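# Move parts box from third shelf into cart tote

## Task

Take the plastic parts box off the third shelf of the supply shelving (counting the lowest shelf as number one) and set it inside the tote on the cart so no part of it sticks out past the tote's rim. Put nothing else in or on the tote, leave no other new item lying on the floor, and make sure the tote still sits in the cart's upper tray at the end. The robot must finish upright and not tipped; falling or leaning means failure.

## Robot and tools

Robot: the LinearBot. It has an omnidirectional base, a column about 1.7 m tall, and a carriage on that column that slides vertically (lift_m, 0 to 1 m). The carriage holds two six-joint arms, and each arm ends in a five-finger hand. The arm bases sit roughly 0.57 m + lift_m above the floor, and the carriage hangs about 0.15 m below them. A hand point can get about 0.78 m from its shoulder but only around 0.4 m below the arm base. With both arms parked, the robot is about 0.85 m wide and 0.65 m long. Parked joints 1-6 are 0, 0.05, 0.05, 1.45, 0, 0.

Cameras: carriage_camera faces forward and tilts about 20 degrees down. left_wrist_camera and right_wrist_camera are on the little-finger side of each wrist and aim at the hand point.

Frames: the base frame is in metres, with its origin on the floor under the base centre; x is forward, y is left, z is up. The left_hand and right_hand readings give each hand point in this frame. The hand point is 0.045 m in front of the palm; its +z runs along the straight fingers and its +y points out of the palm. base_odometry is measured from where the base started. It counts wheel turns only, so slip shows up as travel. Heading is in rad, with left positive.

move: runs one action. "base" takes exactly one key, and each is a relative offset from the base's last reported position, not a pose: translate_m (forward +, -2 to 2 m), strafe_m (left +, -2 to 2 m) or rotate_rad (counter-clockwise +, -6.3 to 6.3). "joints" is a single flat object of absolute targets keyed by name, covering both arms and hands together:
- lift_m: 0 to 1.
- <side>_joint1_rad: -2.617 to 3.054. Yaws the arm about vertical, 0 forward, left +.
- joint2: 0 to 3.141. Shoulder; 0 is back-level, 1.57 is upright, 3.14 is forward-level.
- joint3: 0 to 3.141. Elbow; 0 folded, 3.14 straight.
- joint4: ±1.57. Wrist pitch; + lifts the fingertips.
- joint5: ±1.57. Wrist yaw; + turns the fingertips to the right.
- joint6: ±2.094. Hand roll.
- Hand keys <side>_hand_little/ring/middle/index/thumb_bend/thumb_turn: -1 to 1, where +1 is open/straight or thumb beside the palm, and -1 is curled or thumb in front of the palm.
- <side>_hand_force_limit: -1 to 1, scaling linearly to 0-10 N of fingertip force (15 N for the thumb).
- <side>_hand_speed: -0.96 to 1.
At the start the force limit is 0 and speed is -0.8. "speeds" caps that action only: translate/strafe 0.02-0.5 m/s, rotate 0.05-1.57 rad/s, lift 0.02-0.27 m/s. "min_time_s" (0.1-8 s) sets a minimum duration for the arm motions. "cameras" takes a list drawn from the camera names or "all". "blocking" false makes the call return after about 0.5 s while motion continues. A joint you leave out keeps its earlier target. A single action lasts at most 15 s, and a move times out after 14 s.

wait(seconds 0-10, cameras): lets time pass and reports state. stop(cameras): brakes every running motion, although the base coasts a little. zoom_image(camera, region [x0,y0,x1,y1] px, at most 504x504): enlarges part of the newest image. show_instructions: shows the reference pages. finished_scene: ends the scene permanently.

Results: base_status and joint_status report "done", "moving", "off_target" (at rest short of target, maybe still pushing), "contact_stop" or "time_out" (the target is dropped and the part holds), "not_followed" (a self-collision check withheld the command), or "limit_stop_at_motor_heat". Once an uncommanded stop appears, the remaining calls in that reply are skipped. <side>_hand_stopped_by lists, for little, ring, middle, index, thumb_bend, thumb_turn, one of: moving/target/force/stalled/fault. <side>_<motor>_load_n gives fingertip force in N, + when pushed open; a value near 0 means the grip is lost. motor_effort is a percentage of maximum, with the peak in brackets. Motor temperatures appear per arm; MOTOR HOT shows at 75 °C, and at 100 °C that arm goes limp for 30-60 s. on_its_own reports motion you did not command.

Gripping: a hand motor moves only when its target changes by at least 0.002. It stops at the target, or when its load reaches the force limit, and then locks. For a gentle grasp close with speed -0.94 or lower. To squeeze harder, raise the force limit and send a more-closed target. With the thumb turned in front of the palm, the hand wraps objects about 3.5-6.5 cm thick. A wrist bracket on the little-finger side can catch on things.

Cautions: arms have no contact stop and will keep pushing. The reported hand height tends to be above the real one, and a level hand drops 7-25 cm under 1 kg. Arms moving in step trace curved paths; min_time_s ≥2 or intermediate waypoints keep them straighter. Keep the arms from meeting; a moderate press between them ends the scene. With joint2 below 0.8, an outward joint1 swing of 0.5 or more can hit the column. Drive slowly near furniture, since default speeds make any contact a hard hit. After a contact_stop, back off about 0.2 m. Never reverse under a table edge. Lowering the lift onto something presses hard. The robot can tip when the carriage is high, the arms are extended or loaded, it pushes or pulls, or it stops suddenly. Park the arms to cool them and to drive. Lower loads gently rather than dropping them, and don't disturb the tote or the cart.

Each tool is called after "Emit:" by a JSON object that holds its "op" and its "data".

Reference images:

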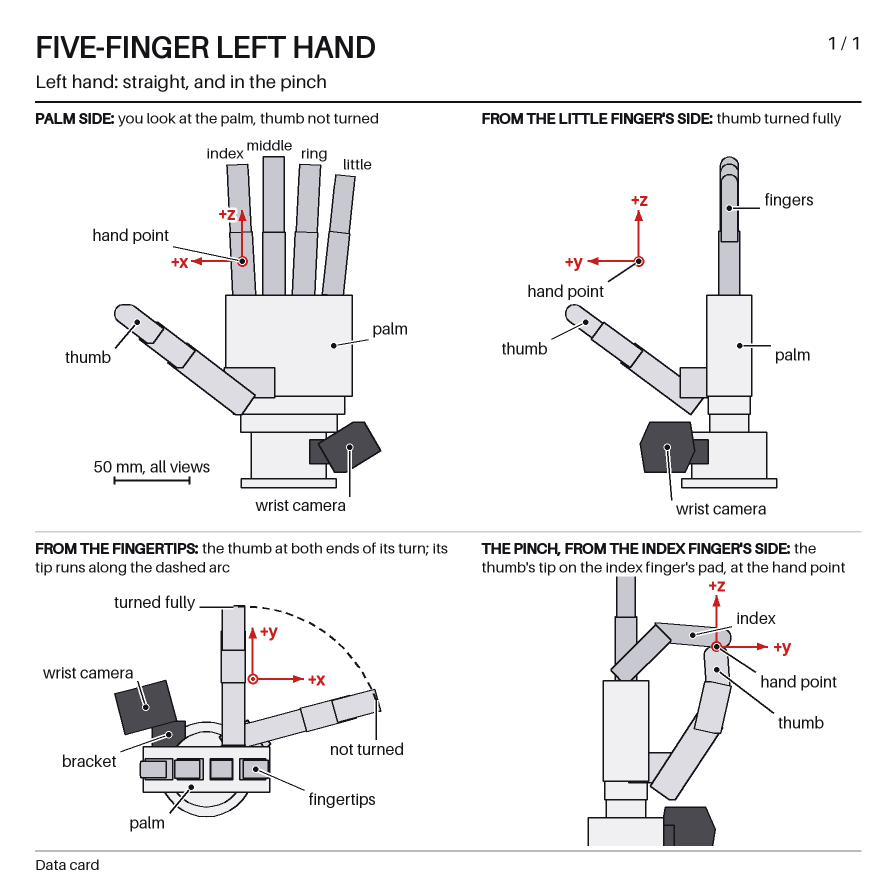

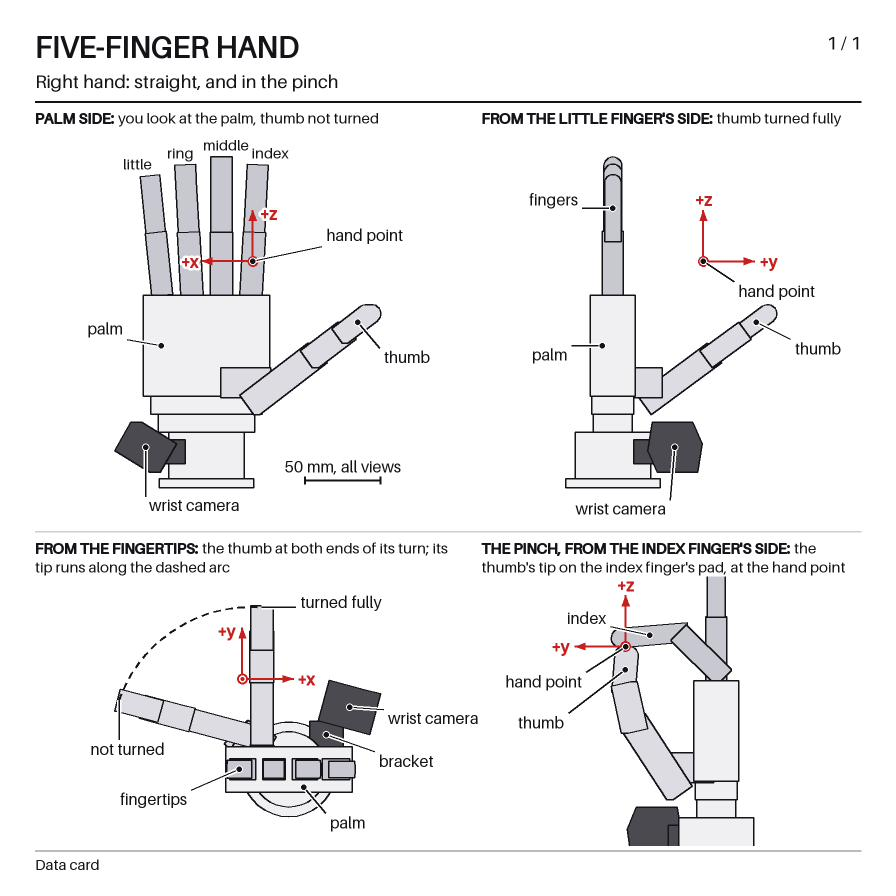

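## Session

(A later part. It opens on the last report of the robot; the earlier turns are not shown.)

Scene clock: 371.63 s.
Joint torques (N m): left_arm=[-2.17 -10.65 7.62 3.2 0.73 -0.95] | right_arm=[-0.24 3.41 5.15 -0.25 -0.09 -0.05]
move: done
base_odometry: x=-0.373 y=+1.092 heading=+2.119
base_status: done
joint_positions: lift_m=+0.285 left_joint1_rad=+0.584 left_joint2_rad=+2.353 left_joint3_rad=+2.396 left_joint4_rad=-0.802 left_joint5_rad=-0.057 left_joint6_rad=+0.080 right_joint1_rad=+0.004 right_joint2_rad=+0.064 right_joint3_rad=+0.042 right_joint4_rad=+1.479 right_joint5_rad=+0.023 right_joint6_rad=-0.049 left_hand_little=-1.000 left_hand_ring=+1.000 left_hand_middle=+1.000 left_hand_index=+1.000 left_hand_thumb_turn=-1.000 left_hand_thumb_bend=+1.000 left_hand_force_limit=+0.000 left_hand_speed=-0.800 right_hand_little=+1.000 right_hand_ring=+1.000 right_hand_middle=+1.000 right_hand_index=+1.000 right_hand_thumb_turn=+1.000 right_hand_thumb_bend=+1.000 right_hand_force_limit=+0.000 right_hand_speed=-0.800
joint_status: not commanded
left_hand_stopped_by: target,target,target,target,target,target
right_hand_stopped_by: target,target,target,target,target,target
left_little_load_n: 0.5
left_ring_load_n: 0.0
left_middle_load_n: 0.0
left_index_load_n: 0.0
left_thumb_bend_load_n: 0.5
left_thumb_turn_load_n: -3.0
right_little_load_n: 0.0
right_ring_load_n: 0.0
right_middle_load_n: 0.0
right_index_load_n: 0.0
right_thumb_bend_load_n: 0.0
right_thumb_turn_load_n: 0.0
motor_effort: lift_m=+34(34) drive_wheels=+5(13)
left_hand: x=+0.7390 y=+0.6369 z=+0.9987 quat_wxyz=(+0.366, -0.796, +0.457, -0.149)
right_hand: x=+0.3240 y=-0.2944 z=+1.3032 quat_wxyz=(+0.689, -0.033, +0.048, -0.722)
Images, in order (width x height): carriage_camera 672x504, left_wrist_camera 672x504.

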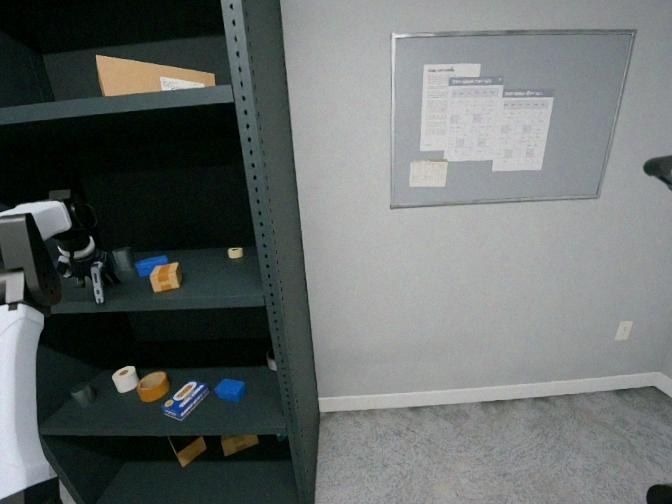

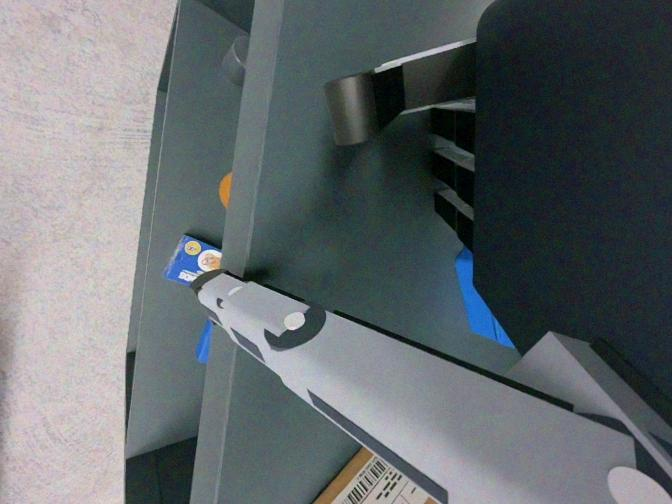

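Emit:
{"op": "move", "data": {"base": {"translate_m": -0.14}, "speeds": {"translate_m": 0.12}}}

Emit:
{"op": "move", "data": {"joints": {"lift_m": 0.345}, "cameras": ["carriage_camera", "left_wrist_camera"]}}

Emit:
{"op": "zoom_image", "data": {"camera": "carriage_camera", "region": [60, 220, 260, 340]}}

Scene clock: 376.87 s.
Joint torques (N m): left_arm=[-0.36 -12.89 7.86 1.83 0.17 -0.12] | right_arm=[-0.25 3.58 5.31 -0.26 -0.09 -0.05]
move: done
base_odometry: x=-0.300 y=+0.973 heading=+2.118
base_status: done
joint_positions: lift_m=+0.285 left_joint1_rad=+0.566 left_joint2_rad=+2.372 left_joint3_rad=+2.396 left_joint4_rad=-0.641 left_joint5_rad=-0.003 left_joint6_rad=+0.008 right_joint1_rad=+0.004 right_joint2_rad=+0.064 right_joint3_rad=+0.042 right_joint4_rad=+1.479 right_joint5_rad=+0.023 right_joint6_rad=-0.049 left_hand_little=-1.000 left_hand_ring=+1.000 left_hand_middle=+1.000 left_hand_index=+1.000 left_hand_thumb_turn=-1.000 left_hand_thumb_bend=+1.000 left_hand_force_limit=+0.000 left_hand_speed=-0.800 right_hand_little=+1.000 right_hand_ring=+1.000 right_hand_middle=+1.000 right_hand_index=+1.000 right_hand_thumb_turn=+1.000 right_hand_thumb_bend=+1.000 right_hand_force_limit=+0.000 right_hand_speed=-0.800
joint_status: not commanded
left_hand_stopped_by: target,target,target,target,target,target
right_hand_stopped_by: target,target,target,target,target,target
left_little_load_n: 0.0
left_ring_load_n: 0.0
left_middle_load_n: 0.0
left_index_load_n: 0.0
left_thumb_bend_load_n: 0.0
left_thumb_turn_load_n: 0.0
right_little_load_n: 0.0
right_ring_load_n: 0.0
right_middle_load_n: 0.0
right_index_load_n: 0.0
right_thumb_bend_load_n: 0.0
right_thumb_turn_load_n: 0.0
motor_effort: lift_m=+34(34) drive_wheels=-2(12)
left_hand: x=+0.7831 y=+0.6344 z=+1.0167 quat_wxyz=(+0.404, -0.777, +0.431, -0.218)
right_hand: x=+0.3239 y=-0.2944 z=+1.3033 quat_wxyz=(+0.690, -0.033, +0.048, -0.722)
pictures: none

Scene clock: 377.63 s.
Joint torques (N m): left_arm=[-0.51 -14.23 7.87 1.69 0.19 -0.12] | right_arm=[-0.25 3.38 5.19 -0.19 -0.09 -0.06]
move: done
base_odometry: x=-0.300 y=+0.973 heading=+2.118
base_status: not commanded
joint_positions: lift_m=+0.345 left_joint1_rad=+0.566 left_joint2_rad=+2.384 left_joint3_rad=+2.396 left_joint4_rad=-0.630 left_joint5_rad=-0.003 left_joint6_rad=+0.008 right_joint1_rad=+0.004 right_joint2_rad=+0.065 right_joint3_rad=+0.042 right_joint4_rad=+1.481 right_joint5_rad=+0.023 right_joint6_rad=-0.049 left_hand_little=-1.000 left_hand_ring=+1.000 left_hand_middle=+1.000 left_hand_index=+1.000 left_hand_thumb_turn=-1.000 left_hand_thumb_bend=+1.000 left_hand_force_limit=+0.000 left_hand_speed=-0.800 right_hand_little=+1.000 right_hand_ring=+1.000 right_hand_middle=+1.000 right_hand_index=+1.000 right_hand_thumb_turn=+1.000 right_hand_thumb_bend=+1.000 right_hand_force_limit=+0.000 right_hand_speed=-0.800
joint_status: all done
left_hand_stopped_by: target,target,target,target,target,target
right_hand_stopped_by: target,target,target,target,target,target
left_little_load_n: 0.0
left_ring_load_n: 0.0
left_middle_load_n: 0.0
left_index_load_n: 0.0
left_thumb_bend_load_n: 0.0
left_thumb_turn_load_n: 0.0
right_little_load_n: 0.0
right_ring_load_n: 0.0
right_middle_load_n: 0.0
right_index_load_n: 0.0
right_thumb_bend_load_n: 0.0
right_thumb_turn_load_n: 0.0
motor_effort: lift_m=+32(42) drive_wheels=-2(3)
left_hand: x=+0.7854 y=+0.6358 z=+1.0713 quat_wxyz=(+0.403, -0.778, +0.431, -0.218)
right_hand: x=+0.3234 y=-0.2944 z=+1.3636 quat_wxyz=(+0.690, -0.033, +0.047, -0.722)
Images, in order (width x height): carriage_camera 672x504, left_wrist_camera 672x504.

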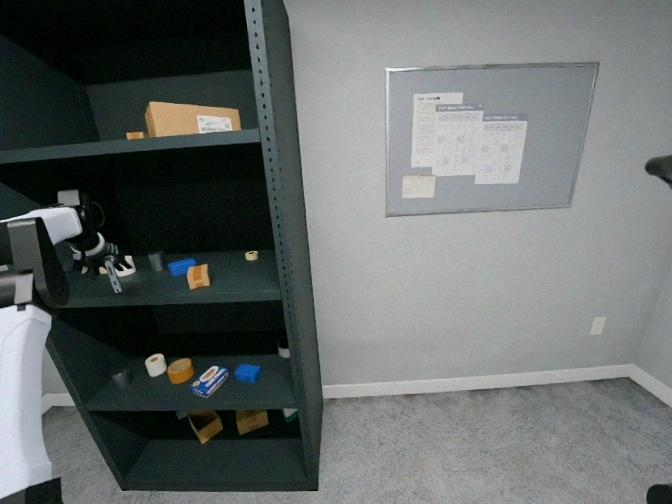

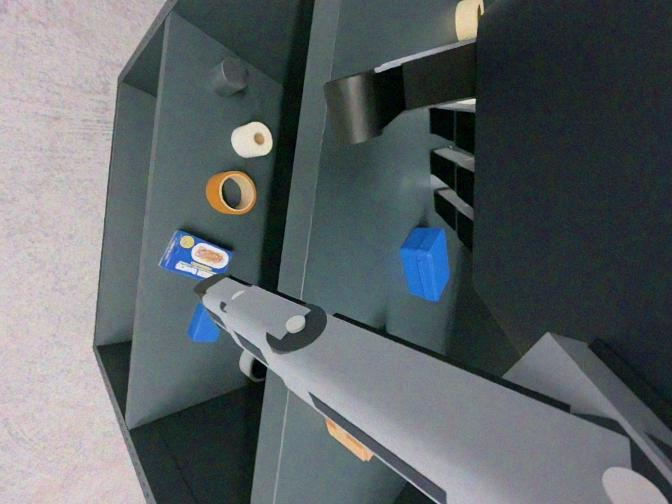

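Scaled by 2.520 from the camera's image (finer frame: 960x720).

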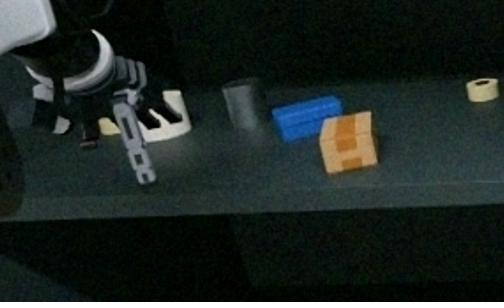

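Emit:
{"op": "move", "data": {"base": {"strafe_m": -0.035}, "speeds": {"strafe_m": 0.1}}}

Emit:
{"op": "move", "data": {"base": {"translate_m": 0.14}, "speeds": {"translate_m": 0.1}, "cameras": ["carriage_camera", "left_wrist_camera"]}}

Emit:
{"op": "zoom_image", "data": {"camera": "carriage_camera", "region": [60, 210, 220, 330]}}

Emit:
{"op": "zoom_image", "data": {"camera": "left_wrist_camera", "region": [320, 60, 520, 260]}}

Scene clock: 399.73 s.
Joint torques (N m): left_arm=[-0.02 -14.22 7.77 1.73 0.14 -0.11] | right_arm=[-0.25 3.44 5.3 -0.25 -0.1 -0.06]
move: done
base_odometry: x=-0.270 y=+0.991 heading=+2.118
base_status: done
joint_positions: lift_m=+0.345 left_joint1_rad=+0.562 left_joint2_rad=+2.384 left_joint3_rad=+2.396 left_joint4_rad=-0.631 left_joint5_rad=+0.000 left_joint6_rad=+0.008 right_joint1_rad=+0.004 right_joint2_rad=+0.065 right_joint3_rad=+0.042 right_joint4_rad=+1.482 right_joint5_rad=+0.024 right_joint6_rad=-0.049 left_hand_little=-1.000 left_hand_ring=+1.000 left_hand_middle=+1.000 left_hand_index=+1.000 left_hand_thumb_turn=-1.000 left_hand_thumb_bend=+1.000 left_hand_force_limit=+0.000 left_hand_speed=-0.800 right_hand_little=+1.000 right_hand_ring=+1.000 right_hand_middle=+1.000 right_hand_index=+1.000 right_hand_thumb_turn=+1.000 right_hand_thumb_bend=+1.000 right_hand_force_limit=+0.000 right_hand_speed=-0.800
joint_status: not commanded
left_hand_stopped_by: target,target,target,target,target,target
right_hand_stopped_by: target,target,target,target,target,target
left_little_load_n: 0.0
left_ring_load_n: 0.0
left_middle_load_n: 0.0
left_index_load_n: 0.0
left_thumb_bend_load_n: 0.0
left_thumb_turn_load_n: 0.0
right_little_load_n: 0.0
right_ring_load_n: 0.0
right_middle_load_n: 0.0
right_index_load_n: 0.0
right_thumb_bend_load_n: 0.0
right_thumb_turn_load_n: 0.0
motor_effort: lift_m=+32(32) drive_wheels=+1(11)
left_hand: x=+0.7867 y=+0.6334 z=+1.0713 quat_wxyz=(+0.402, -0.777, +0.432, -0.220)
right_hand: x=+0.3233 y=-0.2946 z=+1.3636 quat_wxyz=(+0.690, -0.032, +0.047, -0.722)
pictures: none

Scene clock: 401.90 s.
Joint torques (N m): left_arm=[-0.17 -14.17 7.86 1.71 0.14 -0.11] | right_arm=[-0.25 3.26 5.34 -0.22 -0.1 -0.06]
move: done
base_odometry: x=-0.343 y=+1.111 heading=+2.117
base_status: done
joint_positions: lift_m=+0.345 left_joint1_rad=+0.562 left_joint2_rad=+2.384 left_joint3_rad=+2.396 left_joint4_rad=-0.633 left_joint5_rad=+0.000 left_joint6_rad=+0.008 right_joint1_rad=+0.004 right_joint2_rad=+0.065 right_joint3_rad=+0.042 right_joint4_rad=+1.479 right_joint5_rad=+0.024 right_joint6_rad=-0.049 left_hand_little=-1.000 left_hand_ring=+1.000 left_hand_middle=+1.000 left_hand_index=+1.000 left_hand_thumb_turn=-1.000 left_hand_thumb_bend=+1.000 left_hand_force_limit=+0.000 left_hand_speed=-0.800 right_hand_little=+1.000 right_hand_ring=+1.000 right_hand_middle=+1.000 right_hand_index=+1.000 right_hand_thumb_turn=+1.000 right_hand_thumb_bend=+1.000 right_hand_force_limit=+0.000 right_hand_speed=-0.800
joint_status: not commanded
left_hand_stopped_by: target,target,target,target,target,target
right_hand_stopped_by: target,target,target,target,target,target
left_little_load_n: 0.0
left_ring_load_n: 0.0
left_middle_load_n: 0.0
left_index_load_n: 0.0
left_thumb_bend_load_n: 0.0
left_thumb_turn_load_n: 0.0
right_little_load_n: 0.0
right_ring_load_n: 0.0
right_middle_load_n: 0.0
right_index_load_n: -0.5
right_thumb_bend_load_n: 0.0
right_thumb_turn_load_n: -0.5
motor_effort: lift_m=+32(32) drive_wheels=-6(16)
left_hand: x=+0.7863 y=+0.6331 z=+1.0709 quat_wxyz=(+0.401, -0.777, +0.433, -0.219)
right_hand: x=+0.3239 y=-0.2946 z=+1.3634 quat_wxyz=(+0.689, -0.033, +0.048, -0.722)
Images, in order (width x height): carriage_camera 672x504, left_wrist_camera 672x504.

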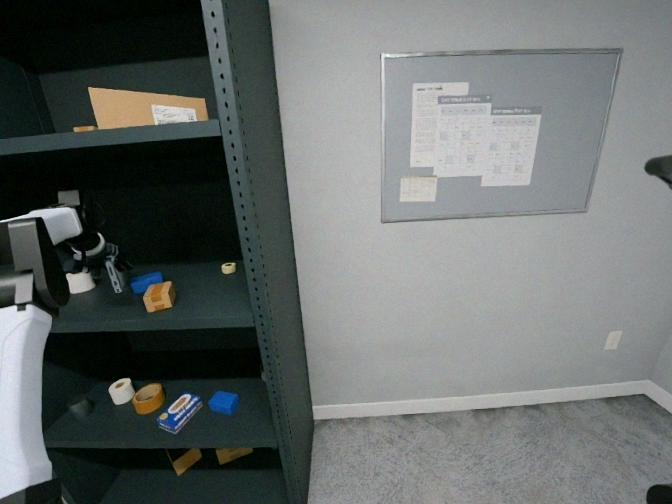

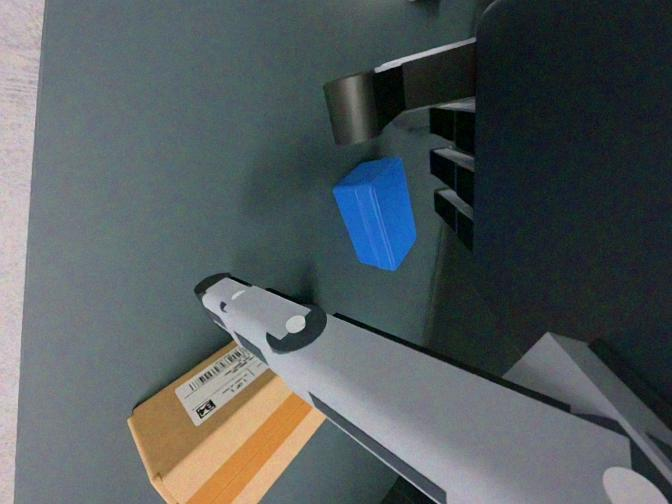

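Scaled by 3.150 from the camera's image (finer frame: 960x720).

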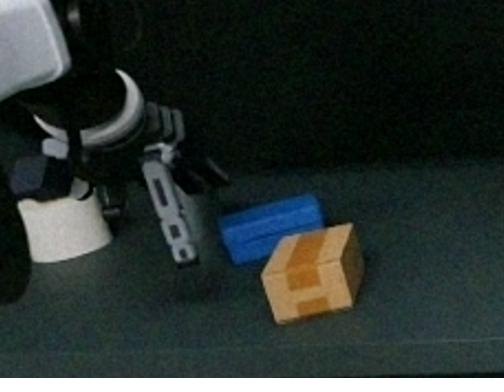

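Scaled by 2.520 from the camera's image (finer frame: 960x720).

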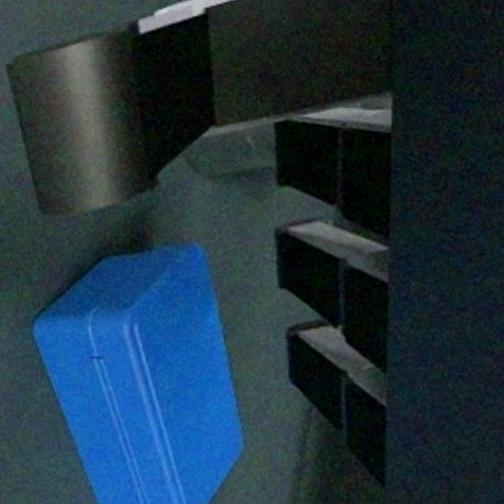

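Emit:
{"op": "move", "data": {"base": {"strafe_m": -0.061}, "joints": {"left_joint1_rad": 0.695}, "speeds": {"strafe_m": 0.1}, "min_time_s": 1}}

Emit:
{"op": "move", "data": {"base": {"translate_m": 0.15}, "speeds": {"translate_m": 0.1}, "cameras": ["carriage_camera", "left_wrist_camera"]}}

Emit:
{"op": "zoom_image", "data": {"camera": "carriage_camera", "region": [0, 200, 160, 320]}}

Emit:
{"op": "zoom_image", "data": {"camera": "left_wrist_camera", "region": [220, 80, 500, 360]}}

Scene clock: 447.83 s.
Joint torques (N m): left_arm=[0.99 -14.35 7.76 1.72 0.14 -0.11] | right_arm=[-0.25 3.47 5.29 -0.23 -0.09 -0.05]
Motor temperatures (°C): left_arm=[19 44 35 35 23 21] | right_arm=[17 22 29 19 20 23]
move: done
base_odometry: x=-0.291 y=+1.143 heading=+2.118
base_status: done
joint_positions: lift_m=+0.345 left_joint1_rad=+0.687 left_joint2_rad=+2.384 left_joint3_rad=+2.396 left_joint4_rad=-0.632 left_joint5_rad=+0.000 left_joint6_rad=+0.008 right_joint1_rad=+0.004 right_joint2_rad=+0.065 right_joint3_rad=+0.042 right_joint4_rad=+1.480 right_joint5_rad=+0.024 right_joint6_rad=-0.049 left_hand_little=-1.000 left_hand_ring=+1.000 left_hand_middle=+1.000 left_hand_index=+1.000 left_hand_thumb_turn=-1.000 left_hand_thumb_bend=+1.000 left_hand_force_limit=+0.000 left_hand_speed=-0.800 right_hand_little=+1.000 right_hand_ring=+1.000 right_hand_middle=+1.000 right_hand_index=+1.000 right_hand_thumb_turn=+1.000 right_hand_thumb_bend=+1.000 right_hand_force_limit=+0.000 right_hand_speed=-0.800
joint_status: all done
left_hand_stopped_by: target,target,target,target,target,target
right_hand_stopped_by: target,target,target,target,target,target
left_little_load_n: 0.0
left_ring_load_n: 0.0
left_middle_load_n: 0.0
left_index_load_n: -0.5
left_thumb_bend_load_n: 0.0
left_thumb_turn_load_n: 0.0
right_little_load_n: 0.0
right_ring_load_n: 0.0
right_middle_load_n: 0.0
right_index_load_n: 0.0
right_thumb_bend_load_n: 0.0
right_thumb_turn_load_n: 0.0
motor_effort: lift_m=+32(32) drive_wheels=+1(9)
left_hand: x=+0.7430 y=+0.7000 z=+1.0710 quat_wxyz=(+0.414, -0.802, +0.383, -0.194)
right_hand: x=+0.3237 y=-0.2946 z=+1.3635 quat_wxyz=(+0.690, -0.033, +0.048, -0.722)
pictures: none

Scene clock: 450.10 s.
Joint torques (N m): left_arm=[0.68 -14.2 7.82 1.77 0.1 -0.11] | right_arm=[-0.25 3.38 5.29 -0.24 -0.1 -0.05]
move: done
base_odometry: x=-0.368 y=+1.271 heading=+2.117
base_status: done
joint_positions: lift_m=+0.345 left_joint1_rad=+0.690 left_joint2_rad=+2.384 left_joint3_rad=+2.396 left_joint4_rad=-0.634 left_joint5_rad=+0.002 left_joint6_rad=+0.008 right_joint1_rad=+0.004 right_joint2_rad=+0.065 right_joint3_rad=+0.042 right_joint4_rad=+1.479 right_joint5_rad=+0.024 right_joint6_rad=-0.049 left_hand_little=-1.000 left_hand_ring=+1.000 left_hand_middle=+1.000 left_hand_index=+1.000 left_hand_thumb_turn=-1.000 left_hand_thumb_bend=+1.000 left_hand_force_limit=+0.000 left_hand_speed=-0.800 right_hand_little=+1.000 right_hand_ring=+1.000 right_hand_middle=+1.000 right_hand_index=+1.000 right_hand_thumb_turn=+1.000 right_hand_thumb_bend=+1.000 right_hand_force_limit=+0.000 right_hand_speed=-0.800
joint_status: not commanded
left_hand_stopped_by: target,target,target,target,target,target
right_hand_stopped_by: target,target,target,target,target,target
left_little_load_n: 0.0
left_ring_load_n: 0.0
left_middle_load_n: 0.0
left_index_load_n: 0.0
left_thumb_bend_load_n: 0.0
left_thumb_turn_load_n: 0.0
right_little_load_n: 0.0
right_ring_load_n: 0.0
right_middle_load_n: 0.0
right_index_load_n: 0.0
right_thumb_bend_load_n: 0.0
right_thumb_turn_load_n: 0.0
motor_effort: lift_m=+32(32) drive_wheels=-6(14)
left_hand: x=+0.7419 y=+0.7009 z=+1.0708 quat_wxyz=(+0.414, -0.803, +0.383, -0.194)
right_hand: x=+0.3240 y=-0.2946 z=+1.3634 quat_wxyz=(+0.689, -0.033, +0.048, -0.722)
Images, in order (width x height): carriage_camera 672x504, left_wrist_camera 672x504.

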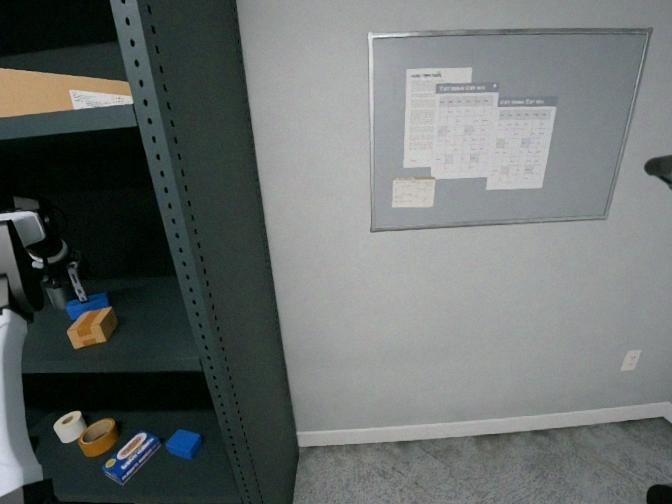

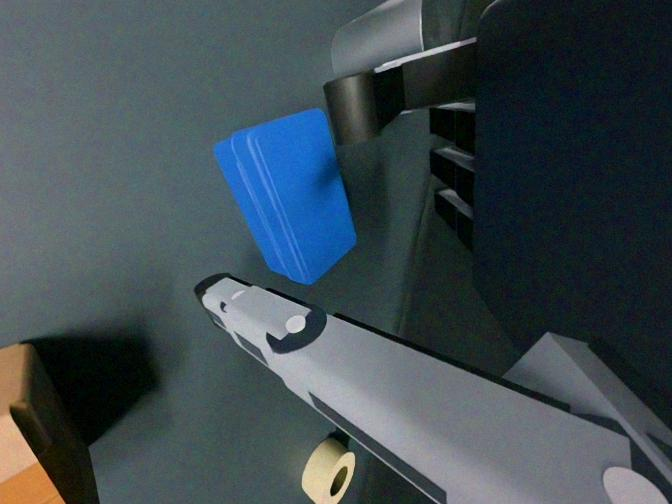

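Scaled by 3.150 from the camera's image (finer frame: 960x720).

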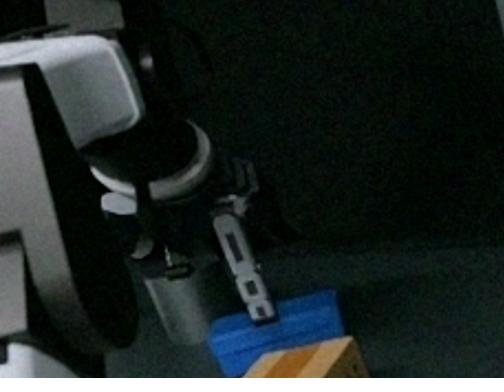

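Scaled by 1.800 from the camera's image (finer frame: 960x720).

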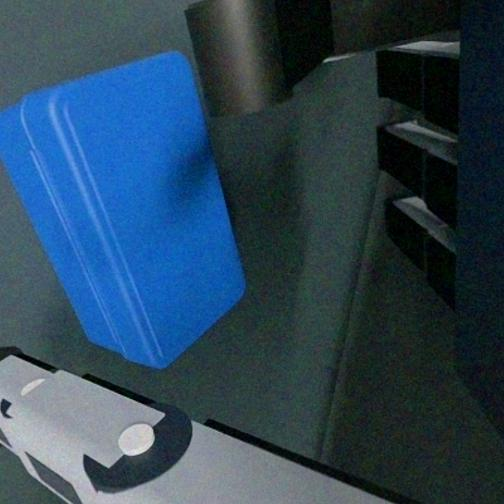

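Emit:
{"op": "move", "data": {"base": {"translate_m": 0.028}, "speeds": {"translate_m": 0.05}}}

Emit:
{"op": "move", "data": {"joints": {"lift_m": 0.315}, "speeds": {"lift_m": 0.05}, "cameras": ["carriage_camera", "left_wrist_camera"]}}

Emit:
{"op": "zoom_image", "data": {"camera": "left_wrist_camera", "region": [180, 60, 500, 360]}}

Scene clock: 471.77 s.
Joint torques (N m): left_arm=[0.57 -14.23 7.9 1.75 0.12 -0.11] | right_arm=[-0.27 3.51 5.29 -0.25 -0.1 -0.06]
move: done
base_odometry: x=-0.383 y=+1.295 heading=+2.116
base_status: done
joint_positions: lift_m=+0.345 left_joint1_rad=+0.691 left_joint2_rad=+2.384 left_joint3_rad=+2.396 left_joint4_rad=-0.635 left_joint5_rad=+0.003 left_joint6_rad=+0.008 right_joint1_rad=+0.004 right_joint2_rad=+0.065 right_joint3_rad=+0.042 right_joint4_rad=+1.479 right_joint5_rad=+0.024 right_joint6_rad=-0.049 left_hand_little=-1.000 left_hand_ring=+1.000 left_hand_middle=+1.000 left_hand_index=+1.000 left_hand_thumb_turn=-1.000 left_hand_thumb_bend=+1.000 left_hand_force_limit=+0.000 left_hand_speed=-0.800 right_hand_little=+1.000 right_hand_ring=+1.000 right_hand_middle=+1.000 right_hand_index=+1.000 right_hand_thumb_turn=+1.000 right_hand_thumb_bend=+1.000 right_hand_force_limit=+0.000 right_hand_speed=-0.800
joint_status: not commanded
left_hand_stopped_by: target,target,target,target,target,target
right_hand_stopped_by: target,target,target,target,target,target
left_little_load_n: 0.0
left_ring_load_n: 0.0
left_middle_load_n: 0.0
left_index_load_n: 0.0
left_thumb_bend_load_n: 0.0
left_thumb_turn_load_n: 0.0
right_little_load_n: 0.0
right_ring_load_n: 0.0
right_middle_load_n: 0.0
right_index_load_n: 0.0
right_thumb_bend_load_n: 0.0
right_thumb_turn_load_n: 0.0
motor_effort: lift_m=+32(32) drive_wheels=-6(14)
left_hand: x=+0.7411 y=+0.7014 z=+1.0705 quat_wxyz=(+0.413, -0.803, +0.383, -0.194)
right_hand: x=+0.3239 y=-0.2946 z=+1.3634 quat_wxyz=(+0.689, -0.033, +0.048, -0.722)
pictures: none

Scene clock: 472.70 s.
Joint torques (N m): left_arm=[0.49 -14.26 7.82 1.75 0.12 -0.12] | right_arm=[-0.27 3.51 5.29 -0.25 -0.09 -0.06]
move: done
base_odometry: x=-0.383 y=+1.295 heading=+2.116
base_status: not commanded
joint_positions: lift_m=+0.315 left_joint1_rad=+0.691 left_joint2_rad=+2.385 left_joint3_rad=+2.396 left_joint4_rad=-0.635 left_joint5_rad=+0.003 left_joint6_rad=+0.008 right_joint1_rad=+0.004 right_joint2_rad=+0.065 right_joint3_rad=+0.042 right_joint4_rad=+1.480 right_joint5_rad=+0.024 right_joint6_rad=-0.049 left_hand_little=-1.000 left_hand_ring=+1.000 left_hand_middle=+1.000 left_hand_index=+1.000 left_hand_thumb_turn=-1.000 left_hand_thumb_bend=+1.000 left_hand_force_limit=+0.000 left_hand_speed=-0.800 right_hand_little=+1.000 right_hand_ring=+1.000 right_hand_middle=+1.000 right_hand_index=+1.000 right_hand_thumb_turn=+1.000 right_hand_thumb_bend=+1.000 right_hand_force_limit=+0.000 right_hand_speed=-0.800
joint_status: all done
left_hand_stopped_by: target,target,target,target,target,target
right_hand_stopped_by: target,target,target,target,target,target
left_little_load_n: 0.0
left_ring_load_n: 0.0
left_middle_load_n: 0.0
left_index_load_n: 0.0
left_thumb_bend_load_n: 0.0
left_thumb_turn_load_n: 0.0
right_little_load_n: 0.0
right_ring_load_n: 0.0
right_middle_load_n: 0.0
right_index_load_n: 0.0
right_thumb_bend_load_n: 0.5
right_thumb_turn_load_n: 0.0
motor_effort: lift_m=+33(35) drive_wheels=-6(6)
left_hand: x=+0.7412 y=+0.7015 z=+1.0403 quat_wxyz=(+0.413, -0.803, +0.383, -0.194)
right_hand: x=+0.3238 y=-0.2946 z=+1.3334 quat_wxyz=(+0.689, -0.033, +0.048, -0.722)
Images, in order (width x height): carriage_camera 672x504, left_wrist_camera 672x504.

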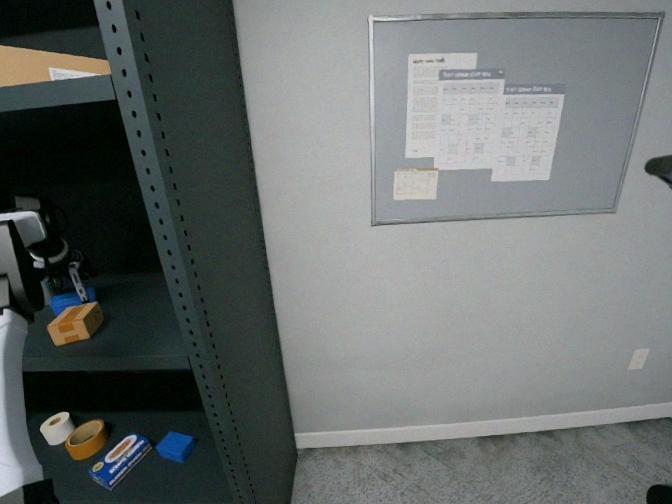

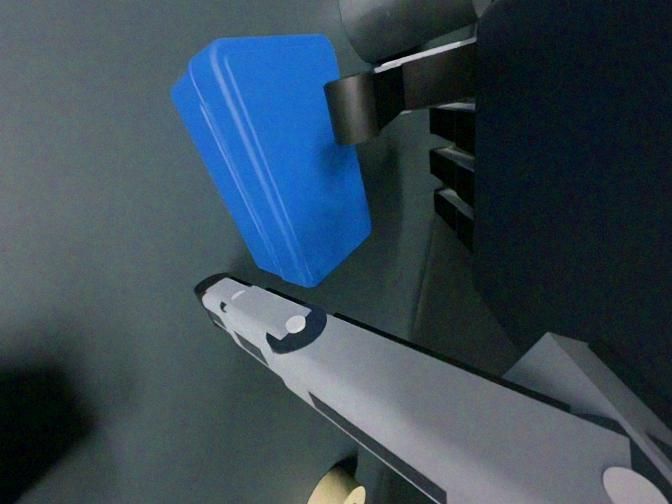

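Scaled by 1.575 from the camera's image (finer frame: 960x720).

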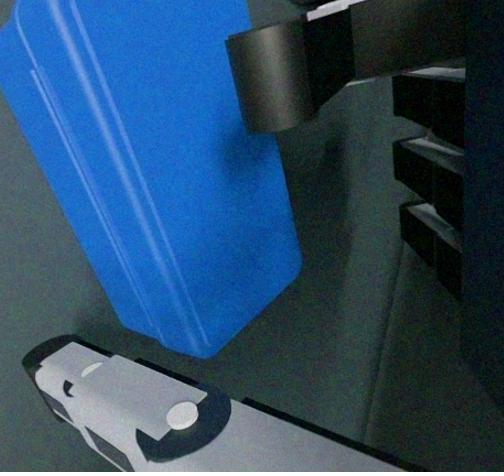

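Emit:
{"op": "zoom_image", "data": {"camera": "carriage_camera", "region": [0, 190, 140, 370]}}

Scaled by 2.800 from the camera's image (finer frame: 960x720).

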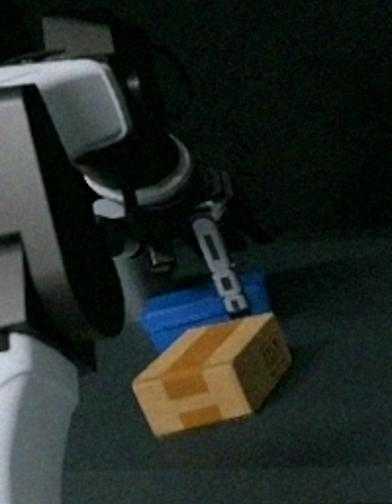

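Emit:
{"op": "move", "data": {"base": {"translate_m": -0.03}, "speeds": {"translate_m": 0.05}, "cameras": ["carriage_camera", "left_wrist_camera"]}}

Emit:
{"op": "zoom_image", "data": {"camera": "carriage_camera", "region": [0, 190, 140, 370]}}

Scene clock: 503.27 s.
Joint torques (N m): left_arm=[0.43 -14.17 7.88 1.74 0.11 -0.11] | right_arm=[-0.24 3.51 5.3 -0.18 -0.1 -0.05]
move: done
base_odometry: x=-0.367 y=+1.270 heading=+2.116
base_status: done
joint_positions: lift_m=+0.315 left_joint1_rad=+0.692 left_joint2_rad=+2.385 left_joint3_rad=+2.396 left_joint4_rad=-0.633 left_joint5_rad=+0.004 left_joint6_rad=+0.008 right_joint1_rad=+0.004 right_joint2_rad=+0.065 right_joint3_rad=+0.042 right_joint4_rad=+1.478 right_joint5_rad=+0.024 right_joint6_rad=-0.049 left_hand_little=-1.000 left_hand_ring=+1.000 left_hand_middle=+1.000 left_hand_index=+1.000 left_hand_thumb_turn=-1.000 left_hand_thumb_bend=+1.000 left_hand_force_limit=+0.000 left_hand_speed=-0.800 right_hand_little=+1.000 right_hand_ring=+1.000 right_hand_middle=+1.000 right_hand_index=+1.000 right_hand_thumb_turn=+1.000 right_hand_thumb_bend=+1.000 right_hand_force_limit=+0.000 right_hand_speed=-0.800
joint_status: not commanded
left_hand_stopped_by: target,target,target,target,target,target
right_hand_stopped_by: target,target,target,target,target,target
left_little_load_n: 0.0
left_ring_load_n: 0.0
left_middle_load_n: 0.0
left_index_load_n: -0.5
left_thumb_bend_load_n: 0.0
left_thumb_turn_load_n: 0.0
right_little_load_n: 0.0
right_ring_load_n: 0.0
right_middle_load_n: 0.0
right_index_load_n: 0.0
right_thumb_bend_load_n: 0.0
right_thumb_turn_load_n: 0.0
motor_effort: lift_m=+33(34) drive_wheels=+0(10)
left_hand: x=+0.7413 y=+0.7018 z=+1.0406 quat_wxyz=(+0.413, -0.803, +0.382, -0.194)
right_hand: x=+0.3243 y=-0.2946 z=+1.3332 quat_wxyz=(+0.689, -0.034, +0.048, -0.722)
Images, in order (width x height): carriage_camera 672x504, left_wrist_camera 672x504.

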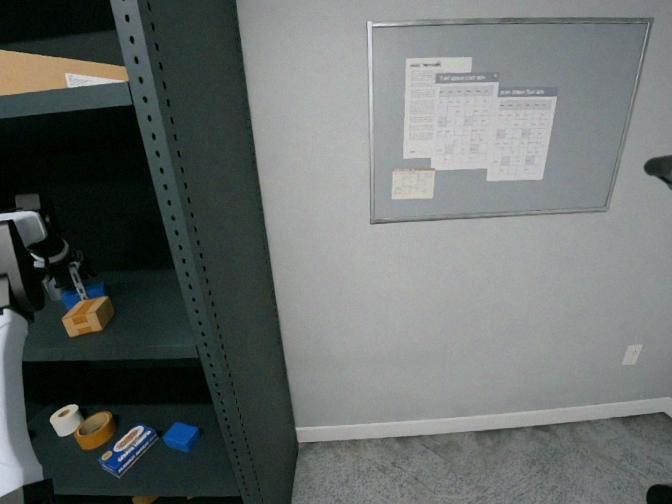

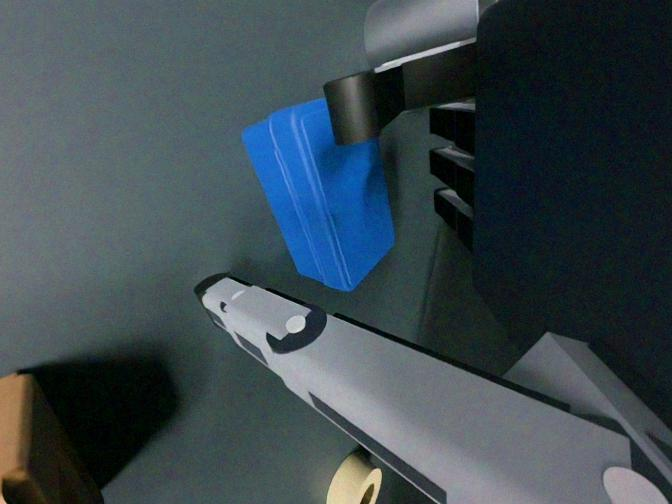

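Scaled by 2.800 from the camera's image (finer frame: 960x720).

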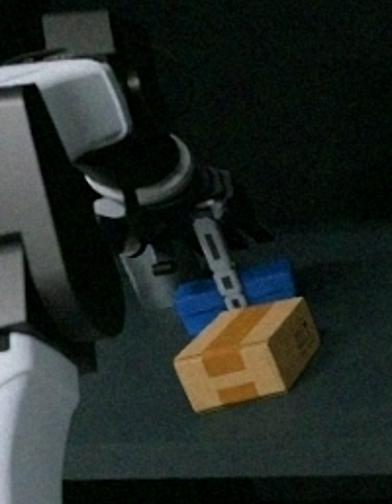

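Emit:
{"op": "move", "data": {"joints": {"lift_m": 0.306}, "speeds": {"lift_m": 0.03}, "cameras": ["left_wrist_camera"]}}

Emit:
{"op": "move", "data": {"joints": {"lift_m": 0.3}, "speeds": {"lift_m": 0.03}, "cameras": ["left_wrist_camera", "carriage_camera"]}}

Emit:
{"op": "zoom_image", "data": {"camera": "carriage_camera", "region": [20, 230, 140, 350]}}

Scene clock: 521.70 s.
Joint torques (N m): left_arm=[0.61 -14.22 7.88 1.74 0.1 -0.12] | right_arm=[-0.25 3.47 5.35 -0.17 -0.1 -0.06]
move: done
base_odometry: x=-0.367 y=+1.270 heading=+2.116
base_status: not commanded
joint_positions: lift_m=+0.306 left_joint1_rad=+0.692 left_joint2_rad=+2.385 left_joint3_rad=+2.396 left_joint4_rad=-0.634 left_joint5_rad=+0.004 left_joint6_rad=+0.008 right_joint1_rad=+0.004 right_joint2_rad=+0.065 right_joint3_rad=+0.042 right_joint4_rad=+1.478 right_joint5_rad=+0.024 right_joint6_rad=-0.049 left_hand_little=-1.000 left_hand_ring=+1.000 left_hand_middle=+1.000 left_hand_index=+1.000 left_hand_thumb_turn=-1.000 left_hand_thumb_bend=+1.000 left_hand_force_limit=+0.000 left_hand_speed=-0.800 right_hand_little=+1.000 right_hand_ring=+1.000 right_hand_middle=+1.000 right_hand_index=+1.000 right_hand_thumb_turn=+1.000 right_hand_thumb_bend=+1.000 right_hand_force_limit=+0.000 right_hand_speed=-0.800
joint_status: all done
left_hand_stopped_by: target,target,target,target,target,target
right_hand_stopped_by: target,target,target,target,target,target
left_little_load_n: 0.0
left_ring_load_n: 0.0
left_middle_load_n: -0.5
left_index_load_n: 0.0
left_thumb_bend_load_n: 0.0
left_thumb_turn_load_n: 0.0
right_little_load_n: 0.0
right_ring_load_n: 0.0
right_middle_load_n: 0.0
right_index_load_n: 0.5
right_thumb_bend_load_n: 0.0
right_thumb_turn_load_n: 0.0
motor_effort: lift_m=+33(34) drive_wheels=-1(1)
left_hand: x=+0.7411 y=+0.7017 z=+1.0315 quat_wxyz=(+0.413, -0.803, +0.382, -0.194)
right_hand: x=+0.3243 y=-0.2946 z=+1.3242 quat_wxyz=(+0.689, -0.034, +0.048, -0.722)
Images, in order (width x height): left_wrist_camera 672x504.

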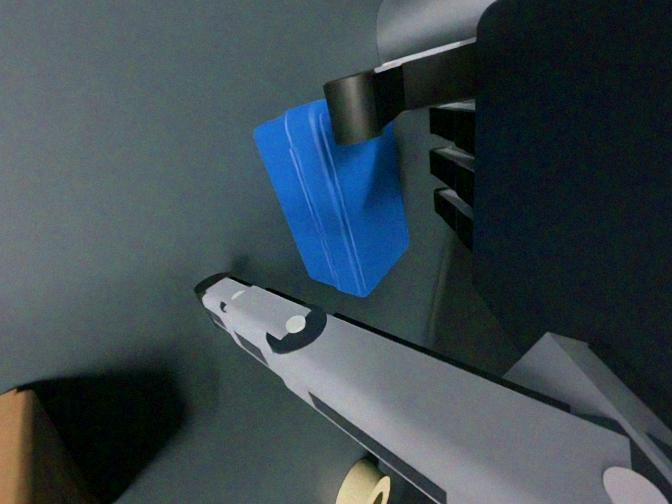

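Scene clock: 522.20 s.
Joint torques (N m): left_arm=[0.39 -14.26 7.88 1.74 0.11 -0.11] | right_arm=[-0.25 3.44 5.33 -0.22 -0.09 -0.06]
move: done
base_odometry: x=-0.367 y=+1.270 heading=+2.116
base_status: not commanded
joint_positions: lift_m=+0.300 left_joint1_rad=+0.692 left_joint2_rad=+2.385 left_joint3_rad=+2.396 left_joint4_rad=-0.633 left_joint5_rad=+0.004 left_joint6_rad=+0.008 right_joint1_rad=+0.004 right_joint2_rad=+0.065 right_joint3_rad=+0.042 right_joint4_rad=+1.479 right_joint5_rad=+0.024 right_joint6_rad=-0.049 left_hand_little=-1.000 left_hand_ring=+1.000 left_hand_middle=+1.000 left_hand_index=+1.000 left_hand_thumb_turn=-1.000 left_hand_thumb_bend=+1.000 left_hand_force_limit=+0.000 left_hand_speed=-0.800 right_hand_little=+1.000 right_hand_ring=+1.000 right_hand_middle=+1.000 right_hand_index=+1.000 right_hand_thumb_turn=+1.000 right_hand_thumb_bend=+1.000 right_hand_force_limit=+0.000 right_hand_speed=-0.800
joint_status: all done
left_hand_stopped_by: target,target,target,target,target,target
right_hand_stopped_by: target,target,target,target,target,target
left_little_load_n: 0.0
left_ring_load_n: 0.0
left_middle_load_n: 0.0
left_index_load_n: 0.0
left_thumb_bend_load_n: 0.0
left_thumb_turn_load_n: 0.0
right_little_load_n: 0.0
right_ring_load_n: 0.0
right_middle_load_n: 0.0
right_index_load_n: 0.0
right_thumb_bend_load_n: 0.0
right_thumb_turn_load_n: 0.0
motor_effort: lift_m=+33(34) drive_wheels=+0(1)
left_hand: x=+0.7413 y=+0.7018 z=+1.0256 quat_wxyz=(+0.413, -0.803, +0.382, -0.194)
right_hand: x=+0.3241 y=-0.2946 z=+1.3183 quat_wxyz=(+0.689, -0.033, +0.048, -0.722)
pictures: carriage_camera, left_wrist_camera
Images, in order (width x height): carriage_camera 672x504, left_wrist_camera 672x504.

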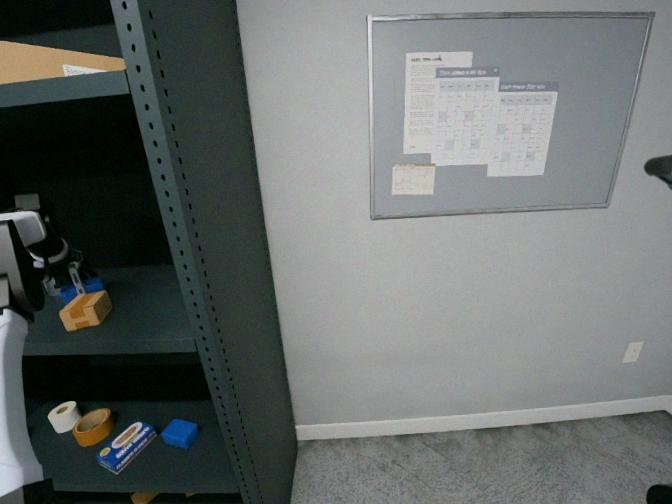

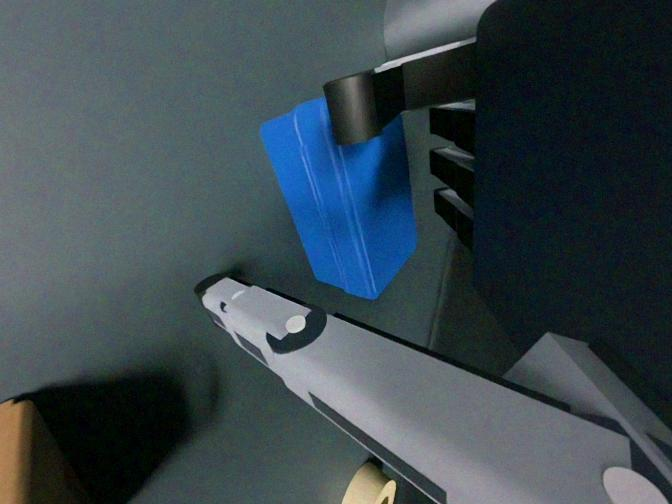

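Scaled by 4.200 from the camera's image (finer frame: 960x720).

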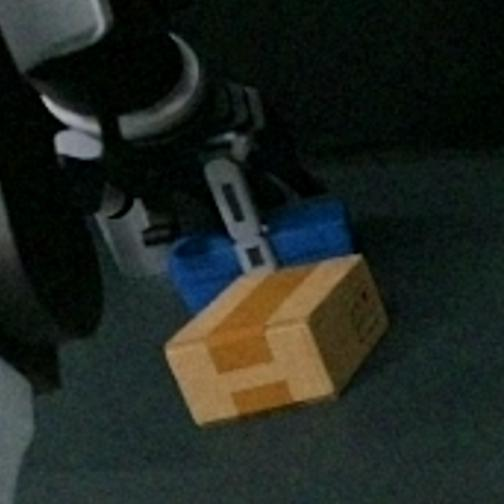

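Emit:
{"op": "move", "data": {"joints": {"lift_m": 0.294}, "speeds": {"lift_m": 0.03}, "cameras": []}}

Emit:
{"op": "move", "data": {"joints": {"lift_m": 0.289}, "speeds": {"lift_m": 0.03}, "cameras": ["left_wrist_camera", "carriage_camera"]}}

Emit:
{"op": "zoom_image", "data": {"camera": "carriage_camera", "region": [20, 230, 140, 350]}}

Scene clock: 530.77 s.
Joint torques (N m): left_arm=[0.44 -14.22 7.91 1.73 0.11 -0.11] | right_arm=[-0.25 3.52 5.29 -0.19 -0.09 -0.06]
move: done
base_odometry: x=-0.367 y=+1.270 heading=+2.116
base_status: not commanded
joint_positions: lift_m=+0.294 left_joint1_rad=+0.692 left_joint2_rad=+2.385 left_joint3_rad=+2.396 left_joint4_rad=-0.634 left_joint5_rad=+0.004 left_joint6_rad=+0.008 right_joint1_rad=+0.004 right_joint2_rad=+0.065 right_joint3_rad=+0.042 right_joint4_rad=+1.479 right_joint5_rad=+0.024 right_joint6_rad=-0.049 left_hand_little=-1.000 left_hand_ring=+1.000 left_hand_middle=+1.000 left_hand_index=+1.000 left_hand_thumb_turn=-1.000 left_hand_thumb_bend=+1.000 left_hand_force_limit=+0.000 left_hand_speed=-0.800 right_hand_little=+1.000 right_hand_ring=+1.000 right_hand_middle=+1.000 right_hand_index=+1.000 right_hand_thumb_turn=+1.000 right_hand_thumb_bend=+1.000 right_hand_force_limit=+0.000 right_hand_speed=-0.800
joint_status: all done
left_hand_stopped_by: target,target,target,target,target,target
right_hand_stopped_by: target,target,target,target,target,target
left_little_load_n: 0.0
left_ring_load_n: 0.0
left_middle_load_n: 0.0
left_index_load_n: 0.0
left_thumb_bend_load_n: 0.0
left_thumb_turn_load_n: 0.0
right_little_load_n: 0.0
right_ring_load_n: 0.0
right_middle_load_n: 0.0
right_index_load_n: 0.0
right_thumb_bend_load_n: 0.0
right_thumb_turn_load_n: 0.0
motor_effort: lift_m=+33(34) drive_wheels=+0(1)
left_hand: x=+0.7412 y=+0.7018 z=+1.0195 quat_wxyz=(+0.413, -0.803, +0.382, -0.194)
right_hand: x=+0.3241 y=-0.2946 z=+1.3123 quat_wxyz=(+0.689, -0.033, +0.048, -0.722)

Scene clock: 531.23 s.
Joint torques (N m): left_arm=[0.49 -14.17 7.92 1.67 0.1 -0.1] | right_arm=[-0.27 3.63 5.38 -0.25 -0.1 -0.05]
move: done
base_odometry: x=-0.367 y=+1.270 heading=+2.116
base_status: not commanded
joint_positions: lift_m=+0.289 left_joint1_rad=+0.692 left_joint2_rad=+2.385 left_joint3_rad=+2.396 left_joint4_rad=-0.629 left_joint5_rad=+0.004 left_joint6_rad=+0.008 right_joint1_rad=+0.004 right_joint2_rad=+0.065 right_joint3_rad=+0.042 right_joint4_rad=+1.479 right_joint5_rad=+0.024 right_joint6_rad=-0.049 left_hand_little=-1.000 left_hand_ring=+1.000 left_hand_middle=+1.000 left_hand_index=+1.000 left_hand_thumb_turn=-1.000 left_hand_thumb_bend=+1.000 left_hand_force_limit=+0.000 left_hand_speed=-0.800 right_hand_little=+1.000 right_hand_ring=+1.000 right_hand_middle=+1.000 right_hand_index=+1.000 right_hand_thumb_turn=+1.000 right_hand_thumb_bend=+1.000 right_hand_force_limit=+0.000 right_hand_speed=-0.800
joint_status: all done
left_hand_stopped_by: target,target,target,target,target,target
right_hand_stopped_by: target,target,target,target,target,target
left_little_load_n: 0.0
left_ring_load_n: 0.0
left_middle_load_n: 0.0
left_index_load_n: 0.0
left_thumb_bend_load_n: 0.0
left_thumb_turn_load_n: 0.0
right_little_load_n: 0.0
right_ring_load_n: 0.0
right_middle_load_n: 0.0
right_index_load_n: 0.0
right_thumb_bend_load_n: 0.0
right_thumb_turn_load_n: 0.0
motor_effort: lift_m=+33(33) drive_wheels=+0(1)
left_hand: x=+0.7420 y=+0.7025 z=+1.0155 quat_wxyz=(+0.415, -0.802, +0.382, -0.195)
right_hand: x=+0.3241 y=-0.2946 z=+1.3073 quat_wxyz=(+0.689, -0.033, +0.048, -0.722)
pictures: carriage_camera, left_wrist_camera
Images, in order (width x height): carriage_camera 672x504, left_wrist_camera 672x504.

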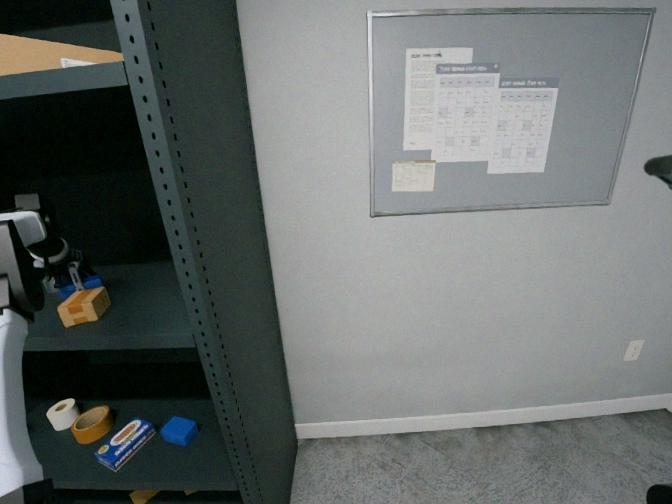

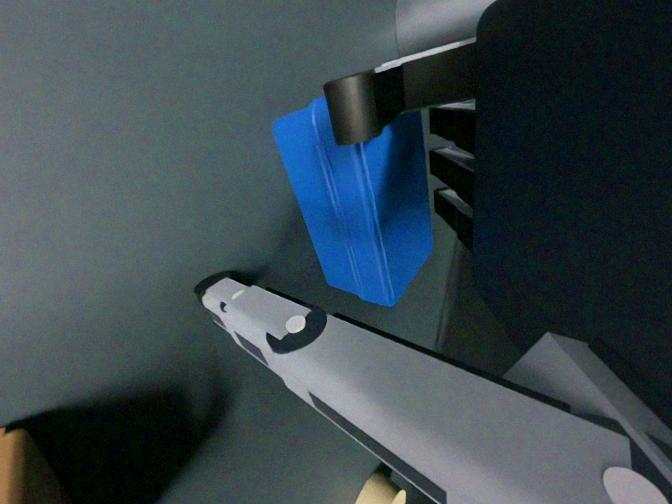

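Scaled by 4.200 from the camera's image (finer frame: 960x720).

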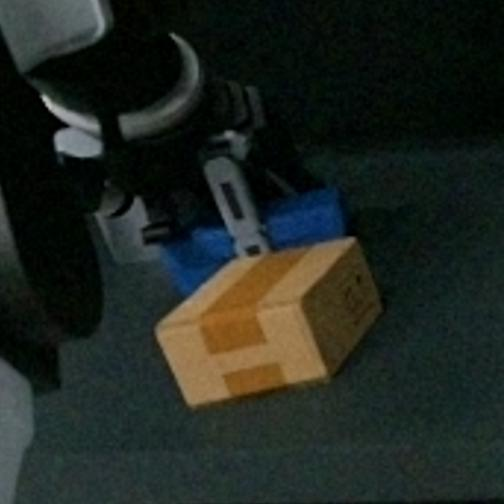

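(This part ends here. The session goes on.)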